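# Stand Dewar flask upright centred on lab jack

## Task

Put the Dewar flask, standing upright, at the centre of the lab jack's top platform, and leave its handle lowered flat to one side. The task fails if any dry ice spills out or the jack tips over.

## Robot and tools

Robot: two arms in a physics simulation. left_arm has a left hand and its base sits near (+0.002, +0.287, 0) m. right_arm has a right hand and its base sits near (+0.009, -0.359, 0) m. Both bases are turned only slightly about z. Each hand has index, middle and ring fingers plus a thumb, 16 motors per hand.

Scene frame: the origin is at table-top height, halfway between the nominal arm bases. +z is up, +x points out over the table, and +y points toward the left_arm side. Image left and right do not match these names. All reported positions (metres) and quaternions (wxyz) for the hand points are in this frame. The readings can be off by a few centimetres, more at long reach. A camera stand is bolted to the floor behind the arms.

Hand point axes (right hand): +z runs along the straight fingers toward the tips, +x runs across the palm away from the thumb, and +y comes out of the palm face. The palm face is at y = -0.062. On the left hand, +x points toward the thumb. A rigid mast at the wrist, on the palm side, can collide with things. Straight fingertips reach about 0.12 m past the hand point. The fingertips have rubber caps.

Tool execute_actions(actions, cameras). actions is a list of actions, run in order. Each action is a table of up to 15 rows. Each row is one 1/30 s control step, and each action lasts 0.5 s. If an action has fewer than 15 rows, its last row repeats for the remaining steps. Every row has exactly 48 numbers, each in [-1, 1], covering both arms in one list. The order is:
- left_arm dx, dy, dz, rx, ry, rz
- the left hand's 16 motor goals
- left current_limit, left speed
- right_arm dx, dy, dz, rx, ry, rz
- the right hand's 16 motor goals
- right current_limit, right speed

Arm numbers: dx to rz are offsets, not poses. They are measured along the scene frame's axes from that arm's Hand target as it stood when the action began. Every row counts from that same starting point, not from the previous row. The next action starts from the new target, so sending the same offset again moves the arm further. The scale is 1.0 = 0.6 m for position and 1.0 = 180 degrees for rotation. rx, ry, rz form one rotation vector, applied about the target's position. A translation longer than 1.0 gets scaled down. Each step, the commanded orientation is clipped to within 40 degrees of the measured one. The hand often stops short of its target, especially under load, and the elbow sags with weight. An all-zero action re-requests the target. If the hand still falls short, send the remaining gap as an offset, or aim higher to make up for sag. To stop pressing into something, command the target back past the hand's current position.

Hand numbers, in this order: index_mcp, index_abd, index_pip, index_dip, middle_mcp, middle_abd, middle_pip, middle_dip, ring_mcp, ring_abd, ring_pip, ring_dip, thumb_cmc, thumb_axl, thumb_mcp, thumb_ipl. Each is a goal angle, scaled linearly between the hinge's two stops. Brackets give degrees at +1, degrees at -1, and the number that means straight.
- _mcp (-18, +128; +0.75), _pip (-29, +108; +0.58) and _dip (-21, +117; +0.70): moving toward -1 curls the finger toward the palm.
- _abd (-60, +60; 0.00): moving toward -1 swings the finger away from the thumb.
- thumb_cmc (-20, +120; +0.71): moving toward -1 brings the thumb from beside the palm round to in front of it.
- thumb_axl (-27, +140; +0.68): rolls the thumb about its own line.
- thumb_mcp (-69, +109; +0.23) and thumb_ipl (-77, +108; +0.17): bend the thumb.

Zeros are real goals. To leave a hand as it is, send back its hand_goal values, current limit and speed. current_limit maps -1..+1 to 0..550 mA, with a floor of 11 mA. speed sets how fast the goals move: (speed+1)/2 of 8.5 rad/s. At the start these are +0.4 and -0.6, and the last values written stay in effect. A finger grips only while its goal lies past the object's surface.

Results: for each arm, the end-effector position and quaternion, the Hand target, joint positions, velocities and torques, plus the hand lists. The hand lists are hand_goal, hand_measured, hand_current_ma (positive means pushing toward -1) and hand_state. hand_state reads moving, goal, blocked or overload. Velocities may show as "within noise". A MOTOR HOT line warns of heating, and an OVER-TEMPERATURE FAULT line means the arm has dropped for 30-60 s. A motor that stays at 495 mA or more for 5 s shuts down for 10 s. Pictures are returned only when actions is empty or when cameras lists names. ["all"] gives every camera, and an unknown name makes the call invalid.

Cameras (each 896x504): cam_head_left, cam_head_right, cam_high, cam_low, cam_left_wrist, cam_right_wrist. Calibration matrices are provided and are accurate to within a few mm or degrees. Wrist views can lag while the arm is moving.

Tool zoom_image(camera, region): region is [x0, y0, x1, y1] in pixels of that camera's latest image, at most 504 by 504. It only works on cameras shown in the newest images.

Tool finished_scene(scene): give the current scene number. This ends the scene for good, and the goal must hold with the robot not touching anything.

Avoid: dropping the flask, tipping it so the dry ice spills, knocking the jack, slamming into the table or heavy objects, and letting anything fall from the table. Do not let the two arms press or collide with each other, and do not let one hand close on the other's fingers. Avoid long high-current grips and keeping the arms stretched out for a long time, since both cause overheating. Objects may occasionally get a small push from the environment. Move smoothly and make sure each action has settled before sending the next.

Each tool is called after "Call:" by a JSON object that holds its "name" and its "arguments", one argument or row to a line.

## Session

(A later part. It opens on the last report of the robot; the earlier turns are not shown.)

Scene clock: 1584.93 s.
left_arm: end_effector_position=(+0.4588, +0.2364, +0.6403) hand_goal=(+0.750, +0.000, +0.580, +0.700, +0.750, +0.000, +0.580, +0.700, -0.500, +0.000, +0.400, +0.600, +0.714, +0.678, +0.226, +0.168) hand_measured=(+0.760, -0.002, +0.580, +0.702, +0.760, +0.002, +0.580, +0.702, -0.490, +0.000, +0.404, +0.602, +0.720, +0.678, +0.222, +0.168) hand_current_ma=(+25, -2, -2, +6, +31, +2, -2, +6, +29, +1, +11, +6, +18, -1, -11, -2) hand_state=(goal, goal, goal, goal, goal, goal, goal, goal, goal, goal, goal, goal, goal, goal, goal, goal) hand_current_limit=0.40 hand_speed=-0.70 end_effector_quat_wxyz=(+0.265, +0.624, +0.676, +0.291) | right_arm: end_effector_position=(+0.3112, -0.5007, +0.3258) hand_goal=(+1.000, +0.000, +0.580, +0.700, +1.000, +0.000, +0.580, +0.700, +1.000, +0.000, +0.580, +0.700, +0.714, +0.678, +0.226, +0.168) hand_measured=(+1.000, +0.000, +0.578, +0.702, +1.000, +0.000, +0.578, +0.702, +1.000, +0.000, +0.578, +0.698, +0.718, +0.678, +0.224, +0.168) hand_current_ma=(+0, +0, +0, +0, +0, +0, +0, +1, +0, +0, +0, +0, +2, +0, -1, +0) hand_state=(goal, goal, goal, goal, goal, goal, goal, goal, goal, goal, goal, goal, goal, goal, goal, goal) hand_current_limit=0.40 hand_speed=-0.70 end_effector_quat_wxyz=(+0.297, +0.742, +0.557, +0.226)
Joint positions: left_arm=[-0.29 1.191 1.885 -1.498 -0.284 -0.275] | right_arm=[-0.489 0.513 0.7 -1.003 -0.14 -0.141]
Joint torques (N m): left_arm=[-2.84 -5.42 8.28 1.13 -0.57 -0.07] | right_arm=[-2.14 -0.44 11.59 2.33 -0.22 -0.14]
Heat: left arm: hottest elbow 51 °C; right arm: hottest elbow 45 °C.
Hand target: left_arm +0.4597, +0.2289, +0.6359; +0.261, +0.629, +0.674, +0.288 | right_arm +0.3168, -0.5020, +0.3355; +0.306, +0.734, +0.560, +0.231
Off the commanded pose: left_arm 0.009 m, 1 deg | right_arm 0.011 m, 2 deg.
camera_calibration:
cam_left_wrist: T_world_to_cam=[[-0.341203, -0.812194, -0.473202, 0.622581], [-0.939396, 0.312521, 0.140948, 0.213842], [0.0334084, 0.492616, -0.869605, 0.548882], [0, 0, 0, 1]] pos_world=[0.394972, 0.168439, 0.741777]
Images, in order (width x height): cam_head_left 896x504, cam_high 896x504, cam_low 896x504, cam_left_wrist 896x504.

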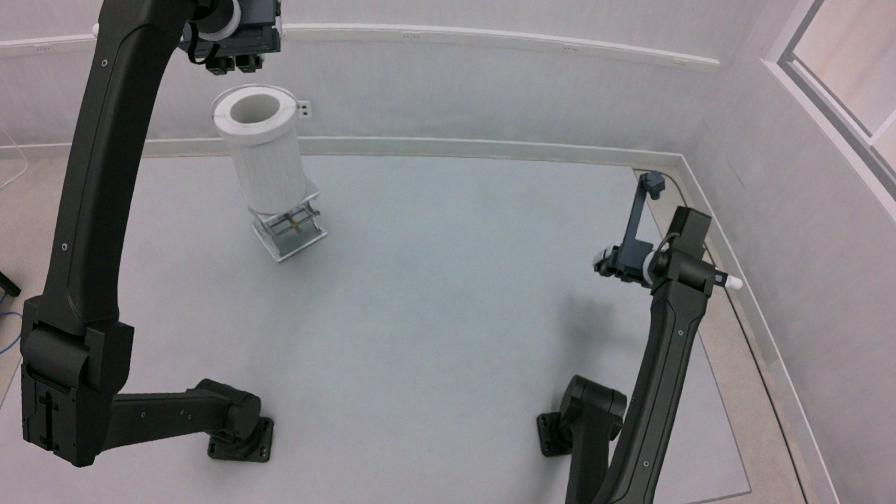

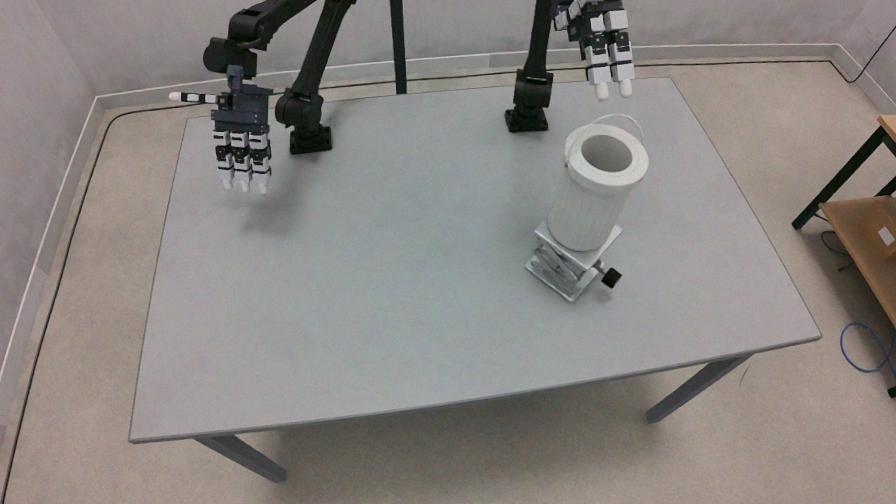

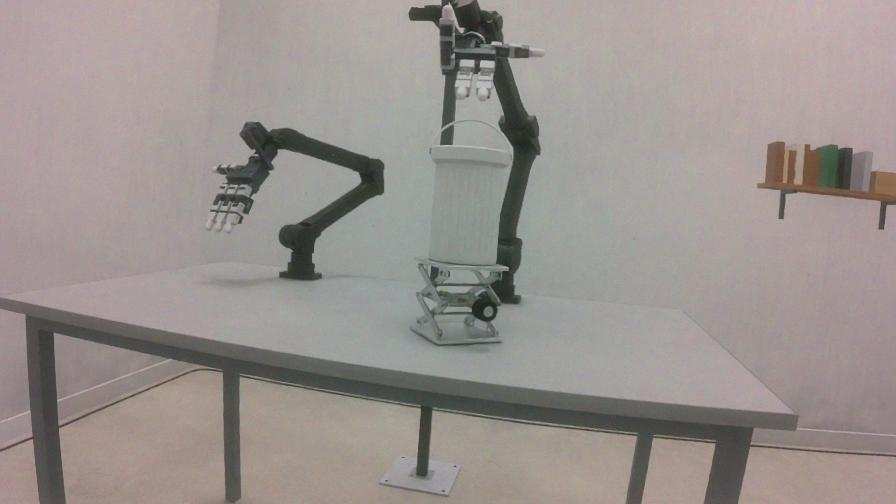

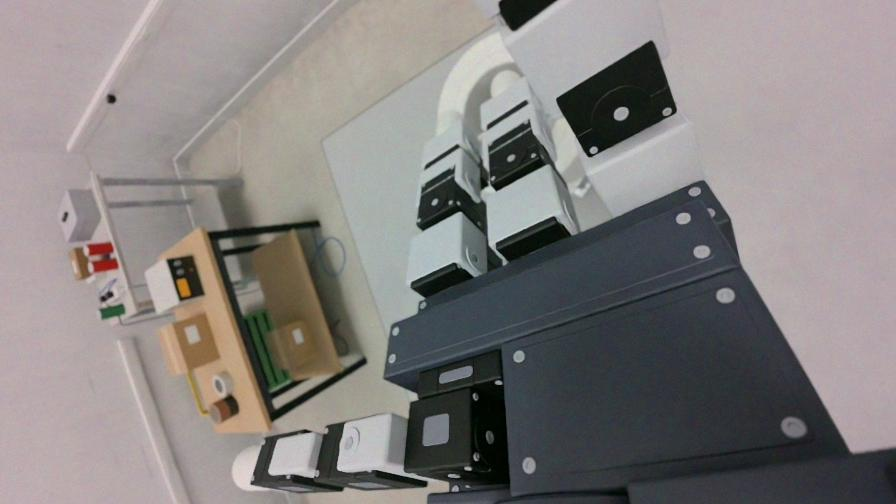

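Call:
{"name": "execute_actions", "arguments": {
  "actions": [
    [[0.012,0.005,-0.025,0,0,0,0.75,0,0.58,0.7,0.75,0,0.58,0.7,-0.5,0,0.4,0.6,0.714,0.678,0.226,0.168,0.4,-0.7,0,0,0,0,0,0,1,0,0.58,0.7,1,0,0.58,0.7,1,0,0.58,0.7,0.714,0.678,0.226,0.168,0.4,-0.7]],
    [[0.0,0,-0.02,0,0,0,0.75,0,0.58,0.7,0.75,0,0.58,0.7,-0.5,0,0.4,0.6,0.714,0.678,0.226,0.168,0.4,-0.7,0,0,0,0,0,0,1,0,0.58,0.7,1,0,0.58,0.7,1,0,0.58,0.7,0.714,0.678,0.226,0.168,0.4,-0.7]]
  ],
  "cameras": ["cam_low","cam_high","cam_head_left"]
}}

Call:
{"name": "zoom_image", "arguments": {
  "camera": "cam_high",
  "region": [510, 90, 670, 290]
}}

Call:
{"name": "zoom_image", "arguments": {
  "camera": "cam_low",
  "region": [400, 40, 540, 220]
}}

Call:
{"name": "zoom_image", "arguments": {
  "camera": "cam_head_left",
  "region": [160, 0, 340, 200]
}}

Scene clock: 1605.47 s.
left_arm: end_effector_position=(+0.4673, +0.2331, +0.6037) hand_goal=(+0.750, +0.000, +0.580, +0.700, +0.750, +0.000, +0.580, +0.700, -0.500, +0.000, +0.400, +0.600, +0.714, +0.678, +0.226, +0.168) hand_measured=(+0.758, -0.002, +0.580, +0.702, +0.760, +0.002, +0.580, +0.702, -0.490, +0.000, +0.404, +0.602, +0.720, +0.678, +0.222, +0.168) hand_current_ma=(+24, -2, -1, +6, +30, +2, -1, +6, +29, +1, +11, +6, +18, -1, -11, -2) hand_state=(goal, goal, goal, goal, goal, goal, goal, goal, goal, goal, goal, goal, goal, goal, goal, goal) hand_current_limit=0.40 hand_speed=-0.70 end_effector_quat_wxyz=(+0.251, +0.630, +0.678, +0.283) | right_arm: end_effector_position=(+0.3112, -0.5007, +0.3258) hand_goal=(+1.000, +0.000, +0.580, +0.700, +1.000, +0.000, +0.580, +0.700, +1.000, +0.000, +0.580, +0.700, +0.714, +0.678, +0.226, +0.168) hand_measured=(+1.000, +0.000, +0.578, +0.702, +1.000, +0.000, +0.578, +0.702, +1.000, +0.000, +0.578, +0.698, +0.718, +0.678, +0.224, +0.168) hand_current_ma=(+0, +0, +0, +0, +0, +0, +0, +1, +0, +0, +0, +0, +2, +0, -1, +0) hand_state=(goal, goal, goal, goal, goal, goal, goal, goal, goal, goal, goal, goal, goal, goal, goal, goal) hand_current_limit=0.40 hand_speed=-0.70 end_effector_quat_wxyz=(+0.297, +0.742, +0.557, +0.226)
Joint positions: left_arm=[-0.29 1.169 1.773 -1.441 -0.281 -0.275] | right_arm=[-0.489 0.513 0.7 -1.003 -0.14 -0.141]
Joint torques (N m): left_arm=[-1.14 -6.59 8.59 2.18 -0.26 0.08] | right_arm=[-1.96 -1.03 11.45 2.3 -0.21 -0.14]
Heat: left arm: hottest elbow 49 °C; right arm: hottest elbow 45 °C.
Hand target: left_arm +0.4669, +0.2319, +0.6089; +0.261, +0.629, +0.674, +0.288 | right_arm +0.3168, -0.5020, +0.3355; +0.306, +0.734, +0.560, +0.231
Off the commanded pose: left_arm 0.005 m, 1 deg | right_arm 0.011 m, 2 deg.
Images, in order (width x height): cam_head_left 896x504, cam_high 896x504, cam_low 896x504.

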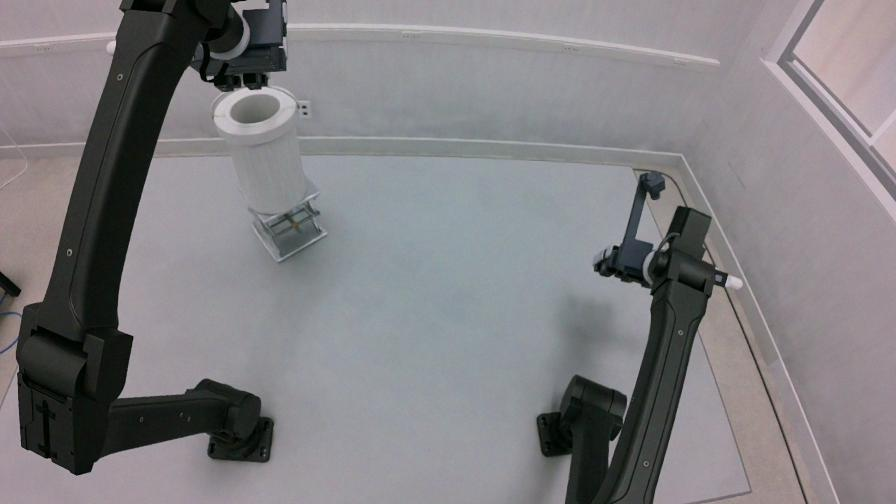

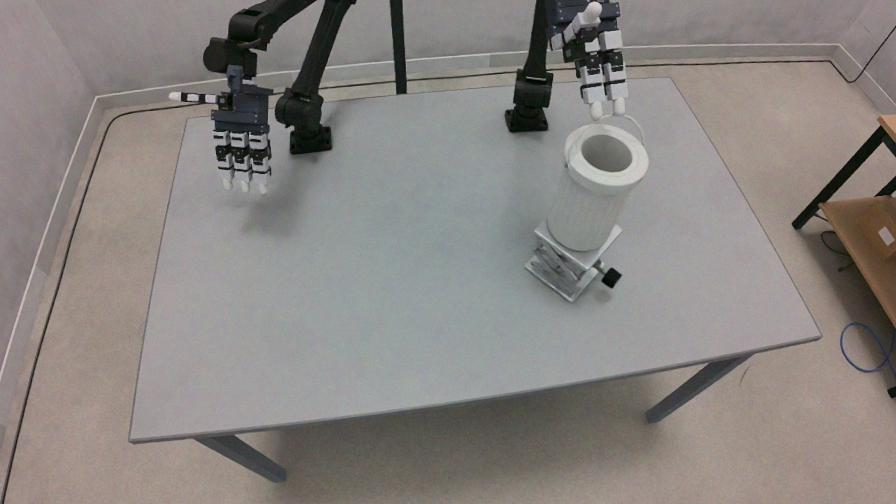

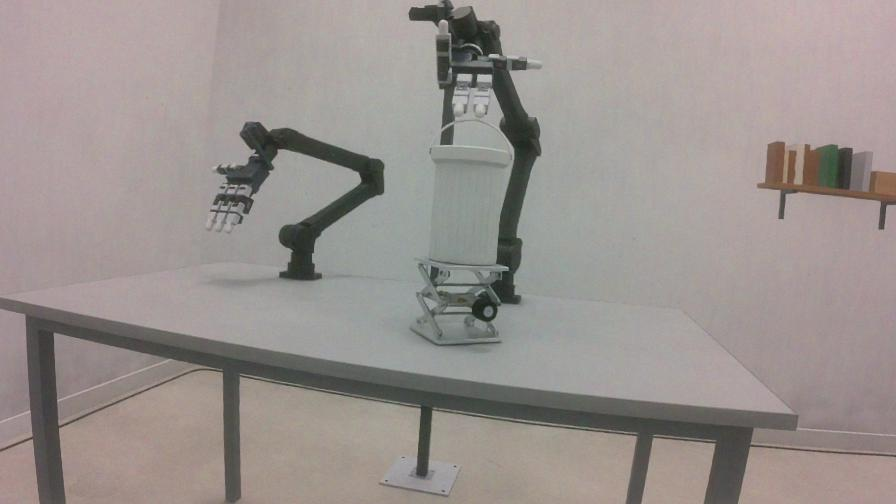

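Scaled by 2.520.

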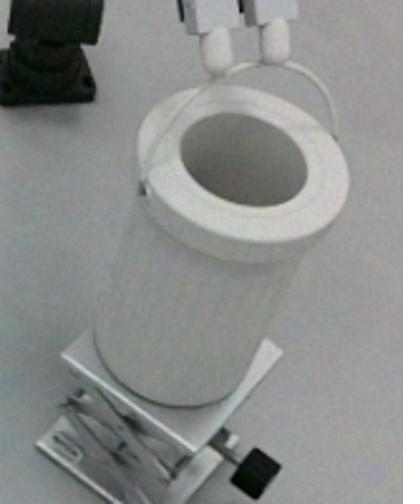

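Scaled by 2.800.

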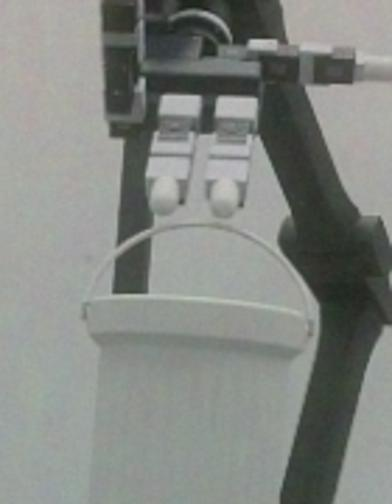

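Scaled by 2.520.

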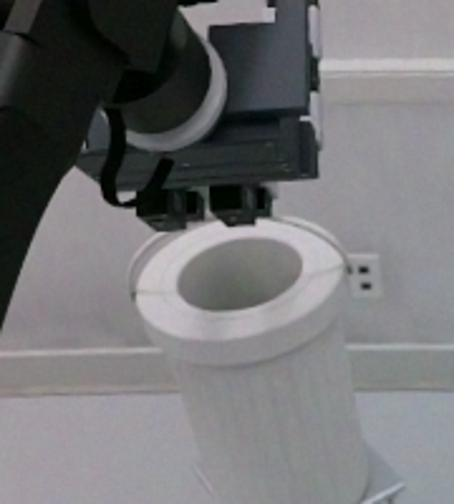

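Call:
{"name": "execute_actions", "arguments": {
  "actions": [
    [[-0.01,0.003,-0.03,0,0,0,0.75,0,0.58,0.7,0.75,0,0.58,0.7,-0.5,0,0.4,0.6,0.714,0.678,0.226,0.168,0.4,-0.7,0,0,0,0,0,0,1,0,0.58,0.7,1,0,0.58,0.7,1,0,0.58,0.7,0.714,0.678,0.226,0.168,0.4,-0.7]]
  ],
  "cameras": ["cam_low","cam_high","cam_head_left"]
}}

Call:
{"name": "zoom_image", "arguments": {
  "camera": "cam_high",
  "region": [510, 90, 670, 290]
}}

Call:
{"name": "zoom_image", "arguments": {
  "camera": "cam_low",
  "region": [400, 40, 540, 220]
}}

Call:
{"name": "zoom_image", "arguments": {
  "camera": "cam_head_left",
  "region": [160, 0, 340, 200]
}}

Scene clock: 1614.57 s.
left_arm: end_effector_position=(+0.4612, +0.2344, +0.5872) hand_goal=(+0.750, +0.000, +0.580, +0.700, +0.750, +0.000, +0.580, +0.700, -0.500, +0.000, +0.400, +0.600, +0.714, +0.678, +0.226, +0.168) hand_measured=(+0.754, -0.002, +0.578, +0.702, +0.752, -0.002, +0.578, +0.700, -0.490, +0.000, +0.404, +0.602, +0.720, +0.678, +0.222, +0.168) hand_current_ma=(+10, -2, -2, +2, +3, -3, -5, +0, +29, +1, +11, +6, +17, -1, -11, -2) hand_state=(goal, goal, goal, goal, goal, goal, goal, goal, goal, goal, goal, goal, goal, goal, goal, goal) hand_current_limit=0.40 hand_speed=-0.70 end_effector_quat_wxyz=(+0.253, +0.630, +0.677, +0.284) | right_arm: end_effector_position=(+0.3112, -0.5007, +0.3258) hand_goal=(+1.000, +0.000, +0.580, +0.700, +1.000, +0.000, +0.580, +0.700, +1.000, +0.000, +0.580, +0.700, +0.714, +0.678, +0.226, +0.168) hand_measured=(+1.000, +0.000, +0.578, +0.702, +1.000, +0.000, +0.578, +0.702, +1.000, +0.000, +0.578, +0.698, +0.718, +0.678, +0.224, +0.168) hand_current_ma=(+0, +0, +0, +0, +0, +0, +0, +1, +0, +0, +0, +0, +2, +0, -1, +0) hand_state=(goal, goal, goal, goal, goal, goal, goal, goal, goal, goal, goal, goal, goal, goal, goal, goal) hand_current_limit=0.40 hand_speed=-0.70 end_effector_quat_wxyz=(+0.297, +0.742, +0.557, +0.226)
Joint positions: left_arm=[-0.291 1.128 1.69 -1.396 -0.281 -0.275] | right_arm=[-0.489 0.513 0.7 -1.003 -0.14 -0.141]
Joint torques (N m): left_arm=[-1.32 -6.24 8.47 2.14 -0.29 0.07] | right_arm=[-2.02 -0.67 11.52 2.28 -0.19 -0.15]
Heat: left arm: hottest elbow 49 °C; right arm: hottest elbow 45 °C.
Hand target: left_arm +0.4609, +0.2337, +0.5909; +0.261, +0.629, +0.674, +0.288 | right_arm +0.3168, -0.5020, +0.3355; +0.306, +0.734, +0.560, +0.231
Off the commanded pose: left_arm 0.004 m, 1 deg | right_arm 0.011 m, 2 deg.
Images, in order (width x height): cam_head_left 896x504, cam_high 896x504, cam_low 896x504.

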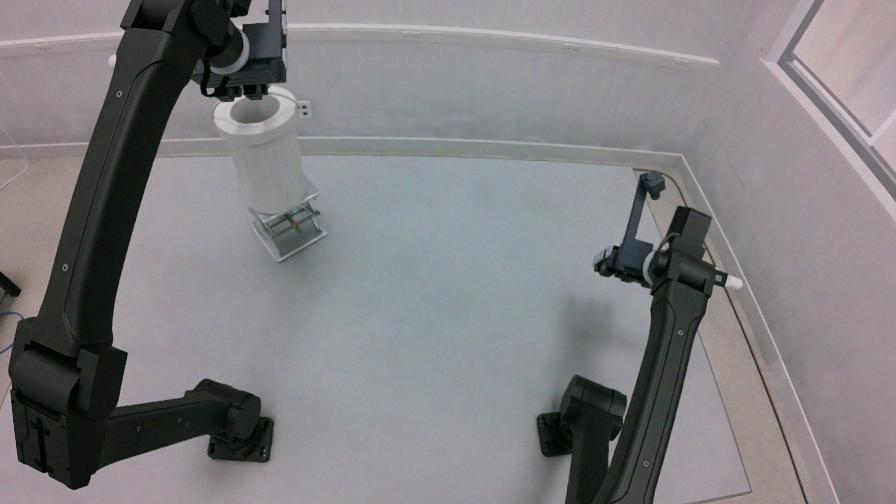

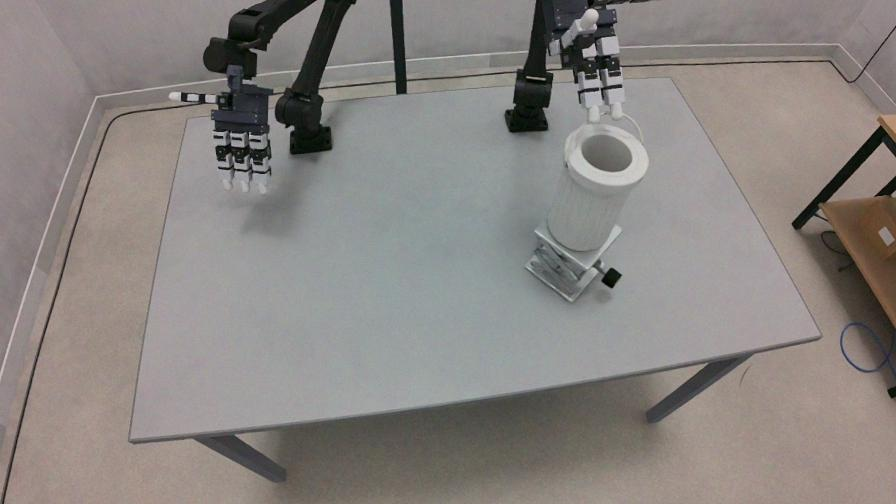

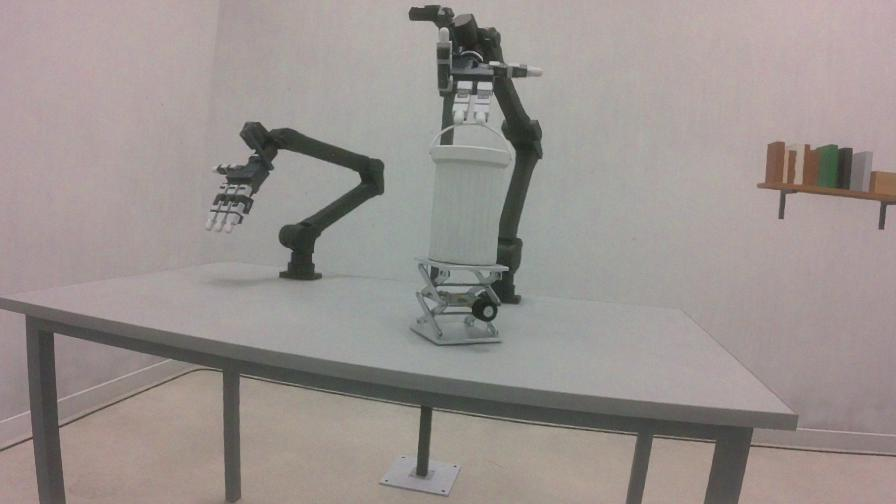

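Scaled by 2.520.

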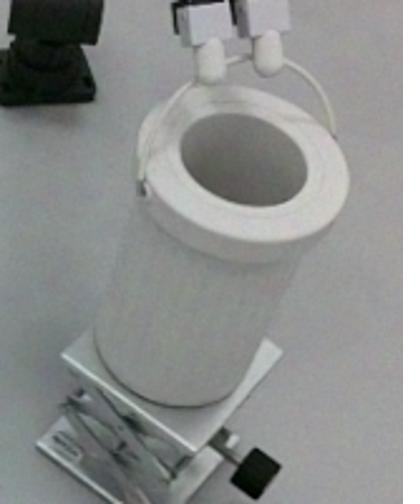

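Scaled by 2.800.

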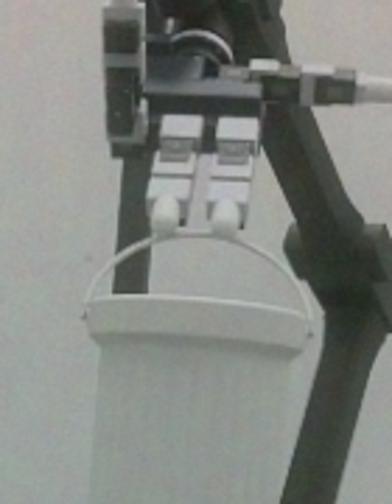

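Scaled by 2.520.

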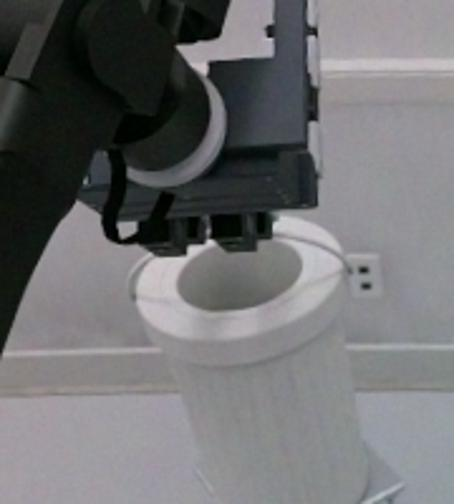

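Call:
{"name": "execute_actions", "arguments": {
  "actions": [
    [[-0.022,0.003,-0.025,0,0,0,0.75,0,0.58,0.7,0.75,0,0.58,0.7,-0.5,0,0.4,0.6,0.714,0.678,0.226,0.168,0.4,-0.7,0,0,0,0,0,0,1,0,0.58,0.7,1,0,0.58,0.7,1,0,0.58,0.7,0.714,0.678,0.226,0.168,0.4,-0.7]]
  ],
  "cameras": ["cam_low","cam_high","cam_head_left"]
}}

Call:
{"name": "zoom_image", "arguments": {
  "camera": "cam_high",
  "region": [510, 90, 670, 290]
}}

Call:
{"name": "zoom_image", "arguments": {
  "camera": "cam_low",
  "region": [400, 40, 540, 220]
}}

Call:
{"name": "zoom_image", "arguments": {
  "camera": "cam_head_left",
  "region": [160, 0, 340, 200]
}}

Scene clock: 1621.80 s.
left_arm: end_effector_position=(+0.4487, +0.2384, +0.5707) hand_goal=(+0.750, +0.000, +0.580, +0.700, +0.750, +0.000, +0.580, +0.700, -0.500, +0.000, +0.400, +0.600, +0.714, +0.678, +0.226, +0.168) hand_measured=(+0.754, -0.002, +0.580, +0.702, +0.752, -0.002, +0.578, +0.700, -0.490, +0.000, +0.404, +0.602, +0.720, +0.678, +0.222, +0.168) hand_current_ma=(+12, -2, -1, +2, +4, -3, -4, -1, +29, +1, +11, +6, +16, -1, -11, -2) hand_state=(goal, goal, goal, goal, goal, goal, goal, goal, goal, goal, goal, goal, goal, goal, goal, goal) hand_current_limit=0.40 hand_speed=-0.70 end_effector_quat_wxyz=(+0.251, +0.631, +0.678, +0.283) | right_arm: end_effector_position=(+0.3112, -0.5007, +0.3258) hand_goal=(+1.000, +0.000, +0.580, +0.700, +1.000, +0.000, +0.580, +0.700, +1.000, +0.000, +0.580, +0.700, +0.714, +0.678, +0.226, +0.168) hand_measured=(+1.000, +0.000, +0.578, +0.702, +1.000, +0.000, +0.578, +0.702, +1.000, +0.000, +0.578, +0.698, +0.718, +0.678, +0.224, +0.168) hand_current_ma=(+0, +0, +0, +0, +0, +0, +0, +1, +0, +0, +0, +0, +2, +0, -1, +0) hand_state=(goal, goal, goal, goal, goal, goal, goal, goal, goal, goal, goal, goal, goal, goal, goal, goal) hand_current_limit=0.40 hand_speed=-0.70 end_effector_quat_wxyz=(+0.297, +0.742, +0.557, +0.226)
Joint positions: left_arm=[-0.291 1.077 1.609 -1.37 -0.281 -0.275] | right_arm=[-0.489 0.513 0.7 -1.003 -0.14 -0.141]
Joint torques (N m): left_arm=[-1.96 -5.42 8.94 2.11 -0.49 0] | right_arm=[-2.14 -0.85 11.63 2.3 -0.2 -0.17]
Heat: left arm: hottest elbow 48 °C; right arm: hottest elbow 45 °C.
Hand target: left_arm +0.4477, +0.2355, +0.5759; +0.261, +0.629, +0.674, +0.288 | right_arm +0.3168, -0.5020, +0.3355; +0.306, +0.734, +0.560, +0.231
Off the commanded pose: left_arm 0.006 m, 1 deg | right_arm 0.011 m, 2 deg.
Images, in order (width x height): cam_head_left 896x504, cam_high 896x504, cam_low 896x504.

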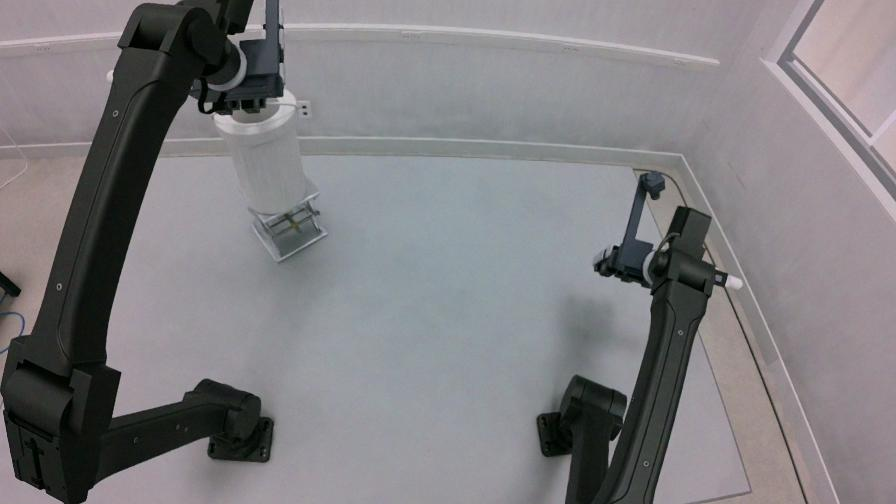

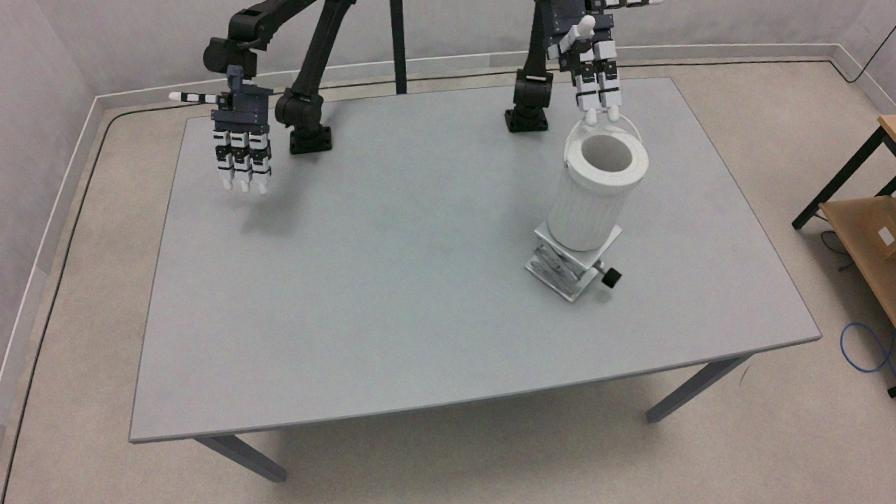

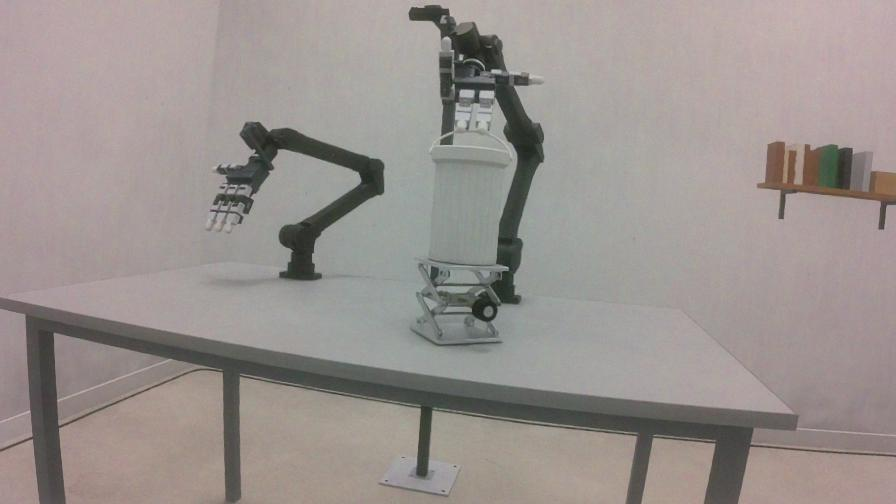

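Scaled by 2.520.

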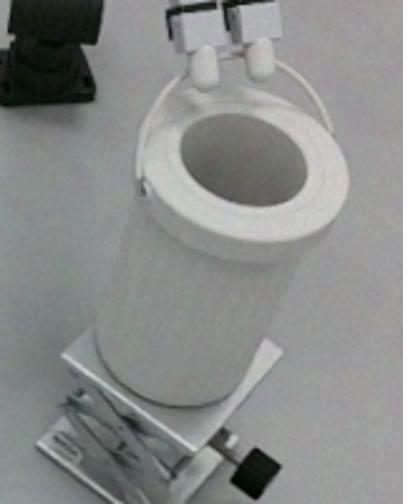

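Scaled by 2.800.

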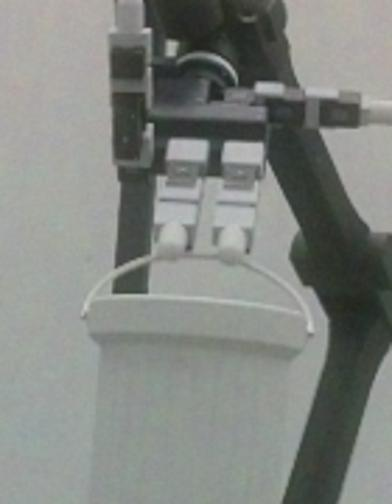

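Scaled by 2.520.

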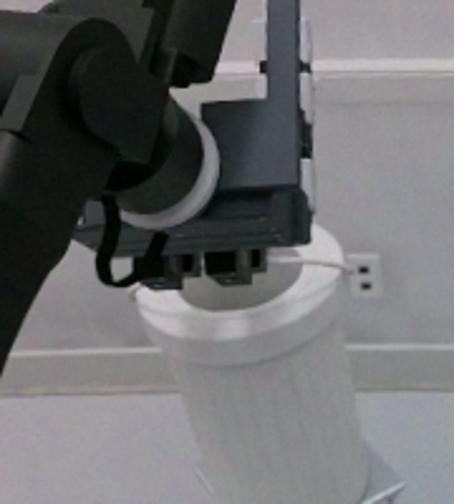

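Call:
{"name": "execute_actions", "arguments": {
  "actions": [
    [[-0.022,0.0,-0.02,0,0,0,0.75,0,0.58,0.7,0.75,0,0.58,0.7,-0.5,0,0.4,0.6,0.714,0.678,0.226,0.168,0.4,-0.7,0,0,0,0,0,0,1,0,0.58,0.7,1,0,0.58,0.7,1,0,0.58,0.7,0.714,0.678,0.226,0.168,0.4,-0.7]]
  ],
  "cameras": ["cam_low","cam_high","cam_head_left"]
}}

Call:
{"name": "zoom_image", "arguments": {
  "camera": "cam_high",
  "region": [510, 90, 670, 290]
}}

Call:
{"name": "zoom_image", "arguments": {
  "camera": "cam_low",
  "region": [400, 40, 540, 220]
}}

Call:
{"name": "zoom_image", "arguments": {
  "camera": "cam_head_left",
  "region": [160, 0, 340, 200]
}}

Scene clock: 1634.30 s.
left_arm: end_effector_position=(+0.4360, +0.2413, +0.5591) hand_goal=(+0.750, +0.000, +0.580, +0.700, +0.750, +0.000, +0.580, +0.700, -0.500, +0.000, +0.400, +0.600, +0.714, +0.678, +0.226, +0.168) hand_measured=(+0.754, -0.002, +0.580, +0.702, +0.752, -0.002, +0.578, +0.700, -0.490, +0.000, +0.404, +0.602, +0.720, +0.678, +0.222, +0.168) hand_current_ma=(+12, -2, -1, +2, +6, -3, -3, -1, +29, +1, +11, +6, +16, -1, -11, -2) hand_state=(goal, goal, goal, goal, goal, goal, goal, goal, goal, goal, goal, goal, goal, goal, goal, goal) hand_current_limit=0.40 hand_speed=-0.70 end_effector_quat_wxyz=(+0.250, +0.630, +0.678, +0.284) | right_arm: end_effector_position=(+0.3112, -0.5007, +0.3258) hand_goal=(+1.000, +0.000, +0.580, +0.700, +1.000, +0.000, +0.580, +0.700, +1.000, +0.000, +0.580, +0.700, +0.714, +0.678, +0.226, +0.168) hand_measured=(+1.000, +0.000, +0.578, +0.702, +1.000, +0.000, +0.578, +0.702, +1.000, +0.000, +0.578, +0.698, +0.718, +0.678, +0.224, +0.168) hand_current_ma=(+0, +0, +0, +0, +0, +0, +0, +1, +0, +0, +0, +0, +2, +0, -1, +0) hand_state=(goal, goal, goal, goal, goal, goal, goal, goal, goal, goal, goal, goal, goal, goal, goal, goal) hand_current_limit=0.40 hand_speed=-0.70 end_effector_quat_wxyz=(+0.297, +0.742, +0.557, +0.226)
Joint positions: left_arm=[-0.297 1.033 1.546 -1.353 -0.289 -0.28] | right_arm=[-0.489 0.513 0.7 -1.003 -0.14 -0.141]
Joint torques (N m): left_arm=[-2.55 -4.95 9.02 2.03 -0.61 -0.07] | right_arm=[-2.02 -0.97 11.63 2.35 -0.21 -0.16]
Heat: left arm: hottest elbow 47 °C; right arm: hottest elbow 45 °C.
Hand target: left_arm +0.4345, +0.2355, +0.5639; +0.261, +0.629, +0.674, +0.288 | right_arm +0.3168, -0.5020, +0.3355; +0.306, +0.734, +0.560, +0.231
Off the commanded pose: left_arm 0.008 m, 1 deg | right_arm 0.011 m, 2 deg.
Images, in order (width x height): cam_head_left 896x504, cam_high 896x504, cam_low 896x504.

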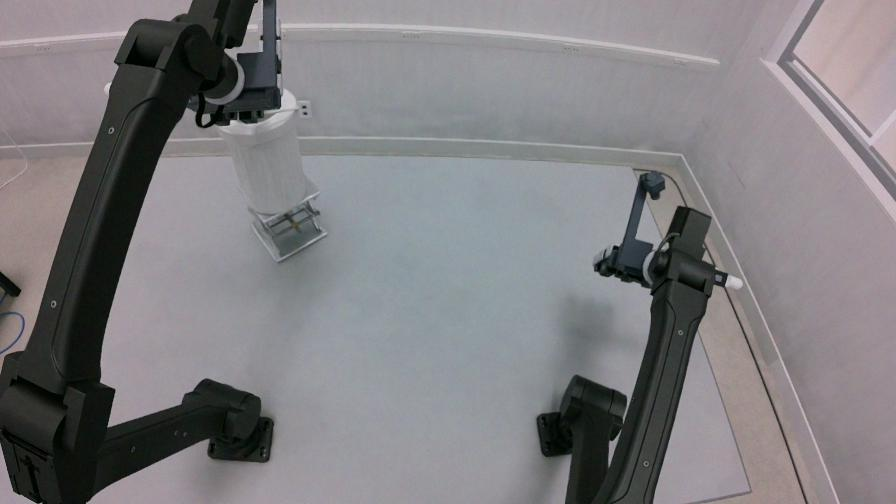

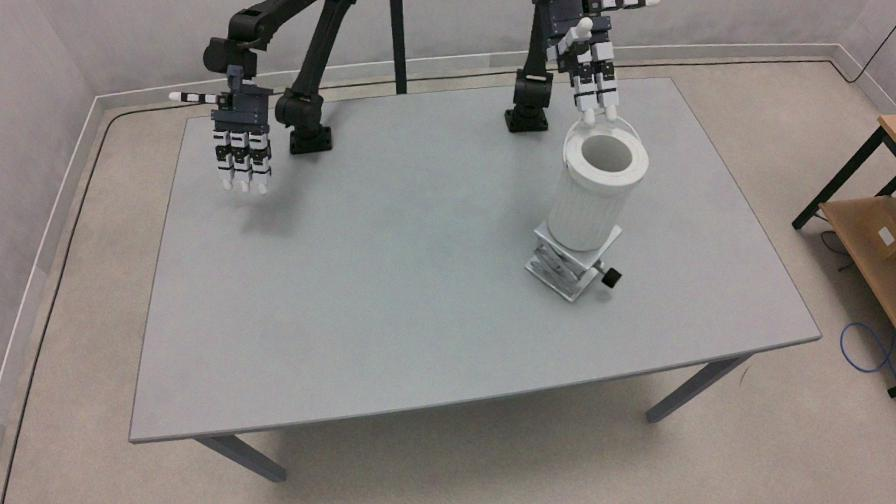

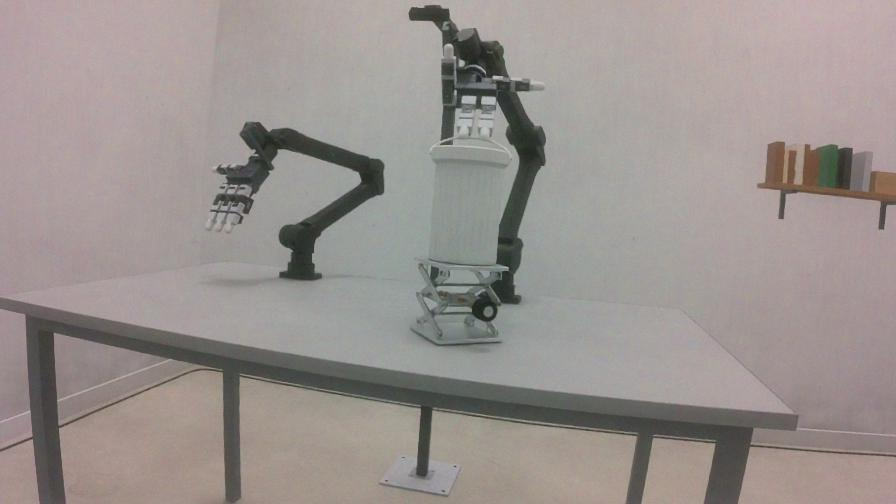

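Scaled by 2.520.

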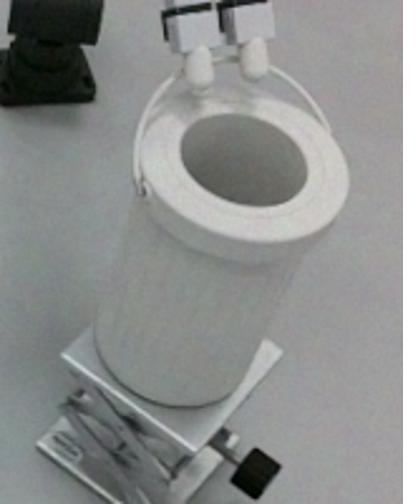

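Scaled by 2.800.

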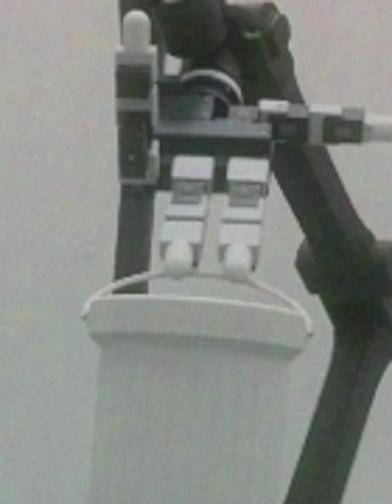

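Scaled by 2.520.

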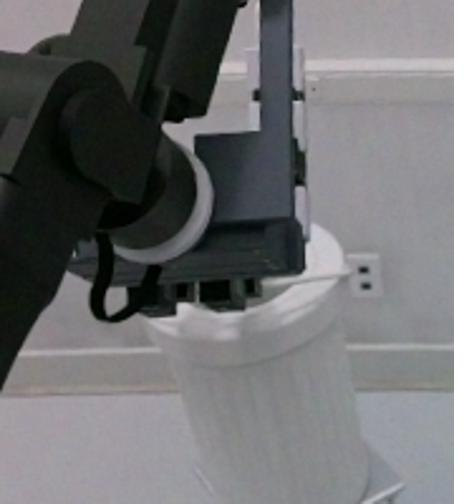

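Call:
{"name": "execute_actions", "arguments": {
  "actions": [
    [[0.0,0.0,0.05,0,0,0,0.75,0,0.58,0.7,0.75,0,0.58,0.7,-0.5,0,0.4,0.6,0.714,0.678,0.226,0.168,0.4,-0.7,0,0,0,0,0,0,1,0,0.58,0.7,1,0,0.58,0.7,1,0,0.58,0.7,0.714,0.678,0.226,0.168,0.4,-0.7]],
    [[0.0,0,0.05,0,0,0,0.75,0,0.58,0.7,0.75,0,0.58,0.7,-0.5,0,0.4,0.6,0.714,0.678,0.226,0.168,0.4,-0.7,0,0,0,0,0,0,1,0,0.58,0.7,1,0,0.58,0.7,1,0,0.58,0.7,0.714,0.678,0.226,0.168,0.4,-0.7]],
    [[0.0,-0.015,0.0,0,0,0,1,0,0.58,0.7,1,0,0.58,0.7,-0.5,0,0.4,0.6,0.714,0.678,0.226,0.168,0.4,-0.7,0,0,0,0,0,0,1,0,0.58,0.7,1,0,0.58,0.7,1,0,0.58,0.7,0.714,0.678,0.226,0.168,0.4,-0.7]]
  ],
  "cameras": ["cam_low","cam_high","cam_head_left","cam_left_wrist"]
}}

Call:
{"name": "zoom_image", "arguments": {
  "camera": "cam_high",
  "region": [510, 90, 670, 290]
}}

Call:
{"name": "zoom_image", "arguments": {
  "camera": "cam_low",
  "region": [400, 40, 540, 220]
}}

Call:
{"name": "zoom_image", "arguments": {
  "camera": "cam_head_left",
  "region": [160, 0, 340, 200]
}}

Scene clock: 1644.77 s.
left_arm: end_effector_position=(+0.4382, +0.2264, +0.5971) hand_goal=(+1.000, +0.000, +0.580, +0.700, +1.000, +0.000, +0.580, +0.700, -0.500, +0.000, +0.400, +0.600, +0.714, +0.678, +0.226, +0.168) hand_measured=(+1.000, -0.002, +0.580, +0.702, +1.000, -0.002, +0.580, +0.700, -0.490, +0.000, +0.404, +0.602, +0.720, +0.678, +0.222, +0.168) hand_current_ma=(+0, -2, -1, +2, +0, -3, -1, -1, +29, +1, +11, +6, +17, -1, -11, -2) hand_state=(goal, goal, goal, goal, goal, goal, goal, goal, goal, goal, goal, goal, goal, goal, goal, goal) hand_current_limit=0.40 hand_speed=-0.70 end_effector_quat_wxyz=(+0.241, +0.638, +0.676, +0.279) | right_arm: end_effector_position=(+0.3112, -0.5007, +0.3258) hand_goal=(+1.000, +0.000, +0.580, +0.700, +1.000, +0.000, +0.580, +0.700, +1.000, +0.000, +0.580, +0.700, +0.714, +0.678, +0.226, +0.168) hand_measured=(+1.000, +0.000, +0.578, +0.702, +1.000, +0.000, +0.578, +0.702, +1.000, +0.000, +0.578, +0.698, +0.718, +0.678, +0.224, +0.168) hand_current_ma=(+0, +0, +0, +0, +0, +0, +0, +1, +0, +0, +0, +0, +2, +0, -1, +0) hand_state=(goal, goal, goal, goal, goal, goal, goal, goal, goal, goal, goal, goal, goal, goal, goal, goal) hand_current_limit=0.40 hand_speed=-0.70 end_effector_quat_wxyz=(+0.297, +0.742, +0.557, +0.226)
Joint positions: left_arm=[-0.34 1.115 1.732 -1.487 -0.31 -0.304] | right_arm=[-0.489 0.513 0.7 -1.003 -0.14 -0.141]
Joint torques (N m): left_arm=[-2.26 -4.48 13.2 1.02 -0.63 -0.06] | right_arm=[-2.02 -0.62 11.59 2.35 -0.21 -0.17]
Heat: left arm: hottest elbow 47 °C; right arm: hottest elbow 45 °C.
Hand target: left_arm +0.4345, +0.2265, +0.6239; +0.261, +0.629, +0.674, +0.288 | right_arm +0.3168, -0.5020, +0.3355; +0.306, +0.734, +0.560, +0.231
Off the commanded pose: left_arm 0.027 m, 3 deg | right_arm 0.011 m, 2 deg.
camera_calibration:
cam_left_wrist: T_world_to_cam=[[-0.377353, -0.798241, -0.469485, 0.59756], [-0.926033, 0.320742, 0.198967, 0.161347], [-0.00824013, 0.509839, -0.86023, 0.525715], [0, 0, 0, 1]] pos_world=[0.379236, 0.157216, 0.700679]
Images, in order (width x height): cam_head_left 896x504, cam_high 896x504, cam_low 896x504, cam_left_wrist 896x504.

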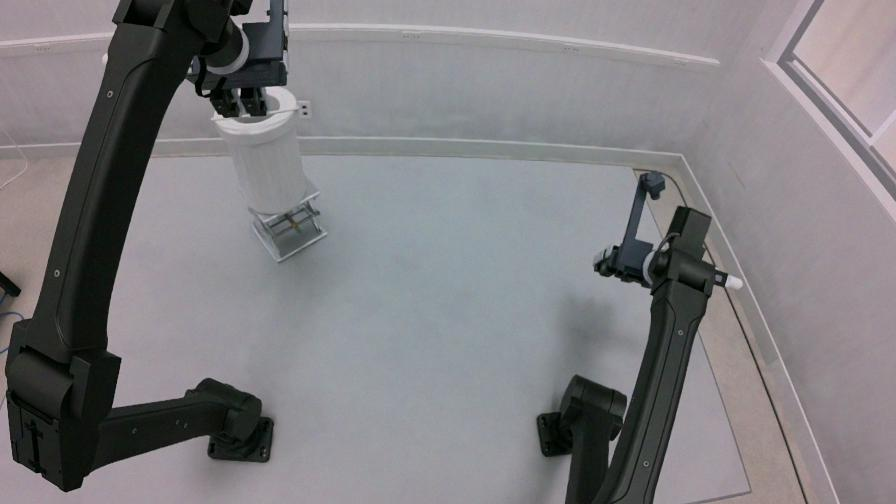

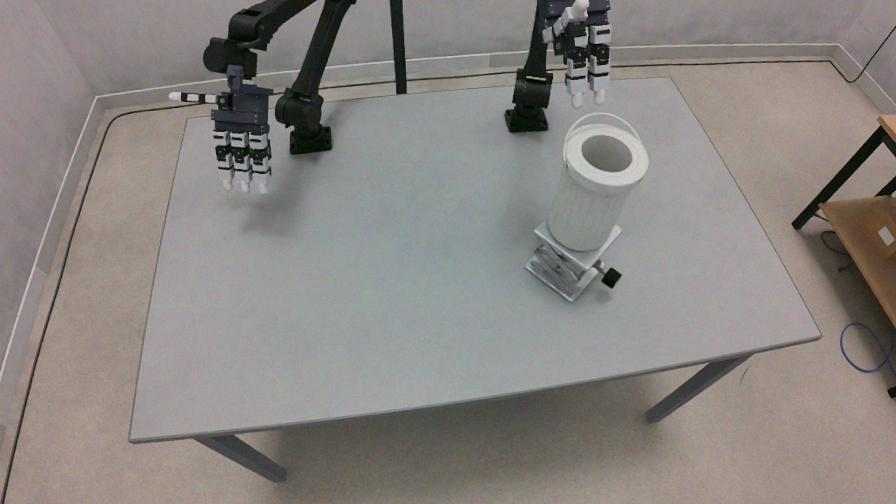

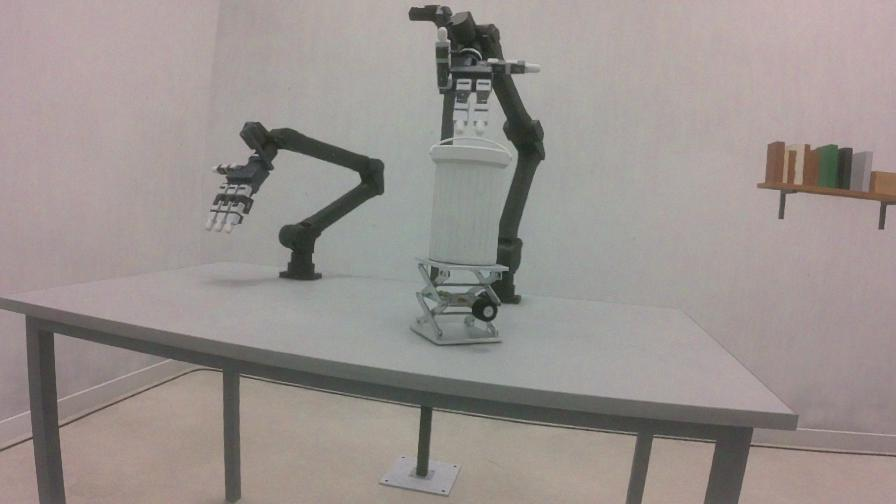

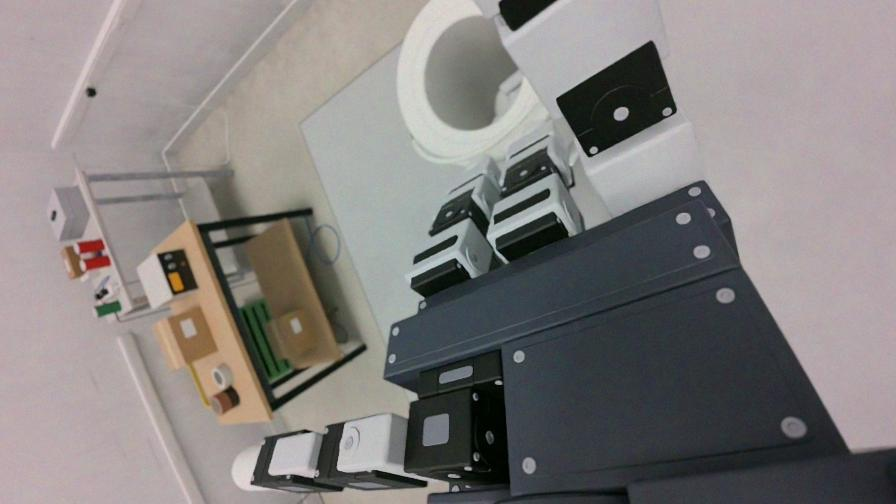

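Scaled by 2.520.

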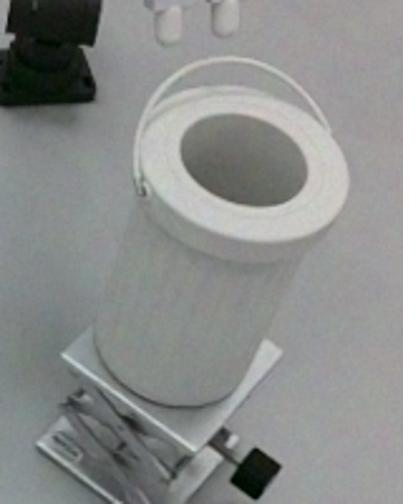

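Scaled by 2.800.

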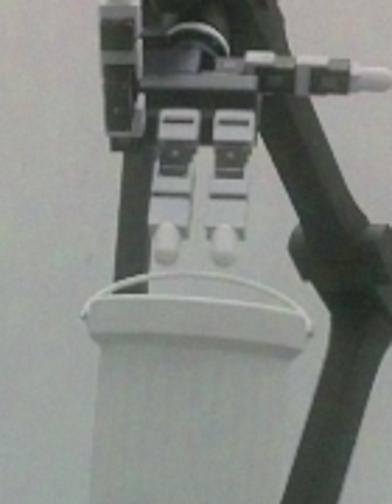

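Scaled by 2.520.

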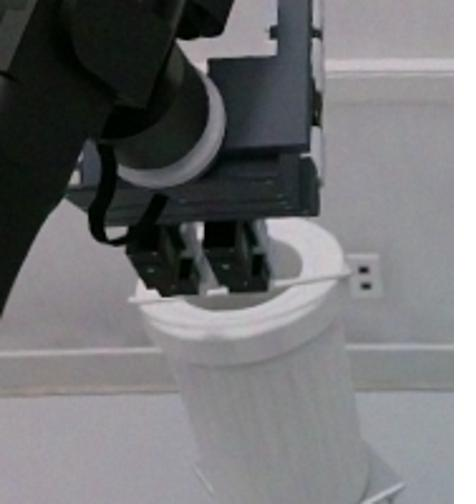

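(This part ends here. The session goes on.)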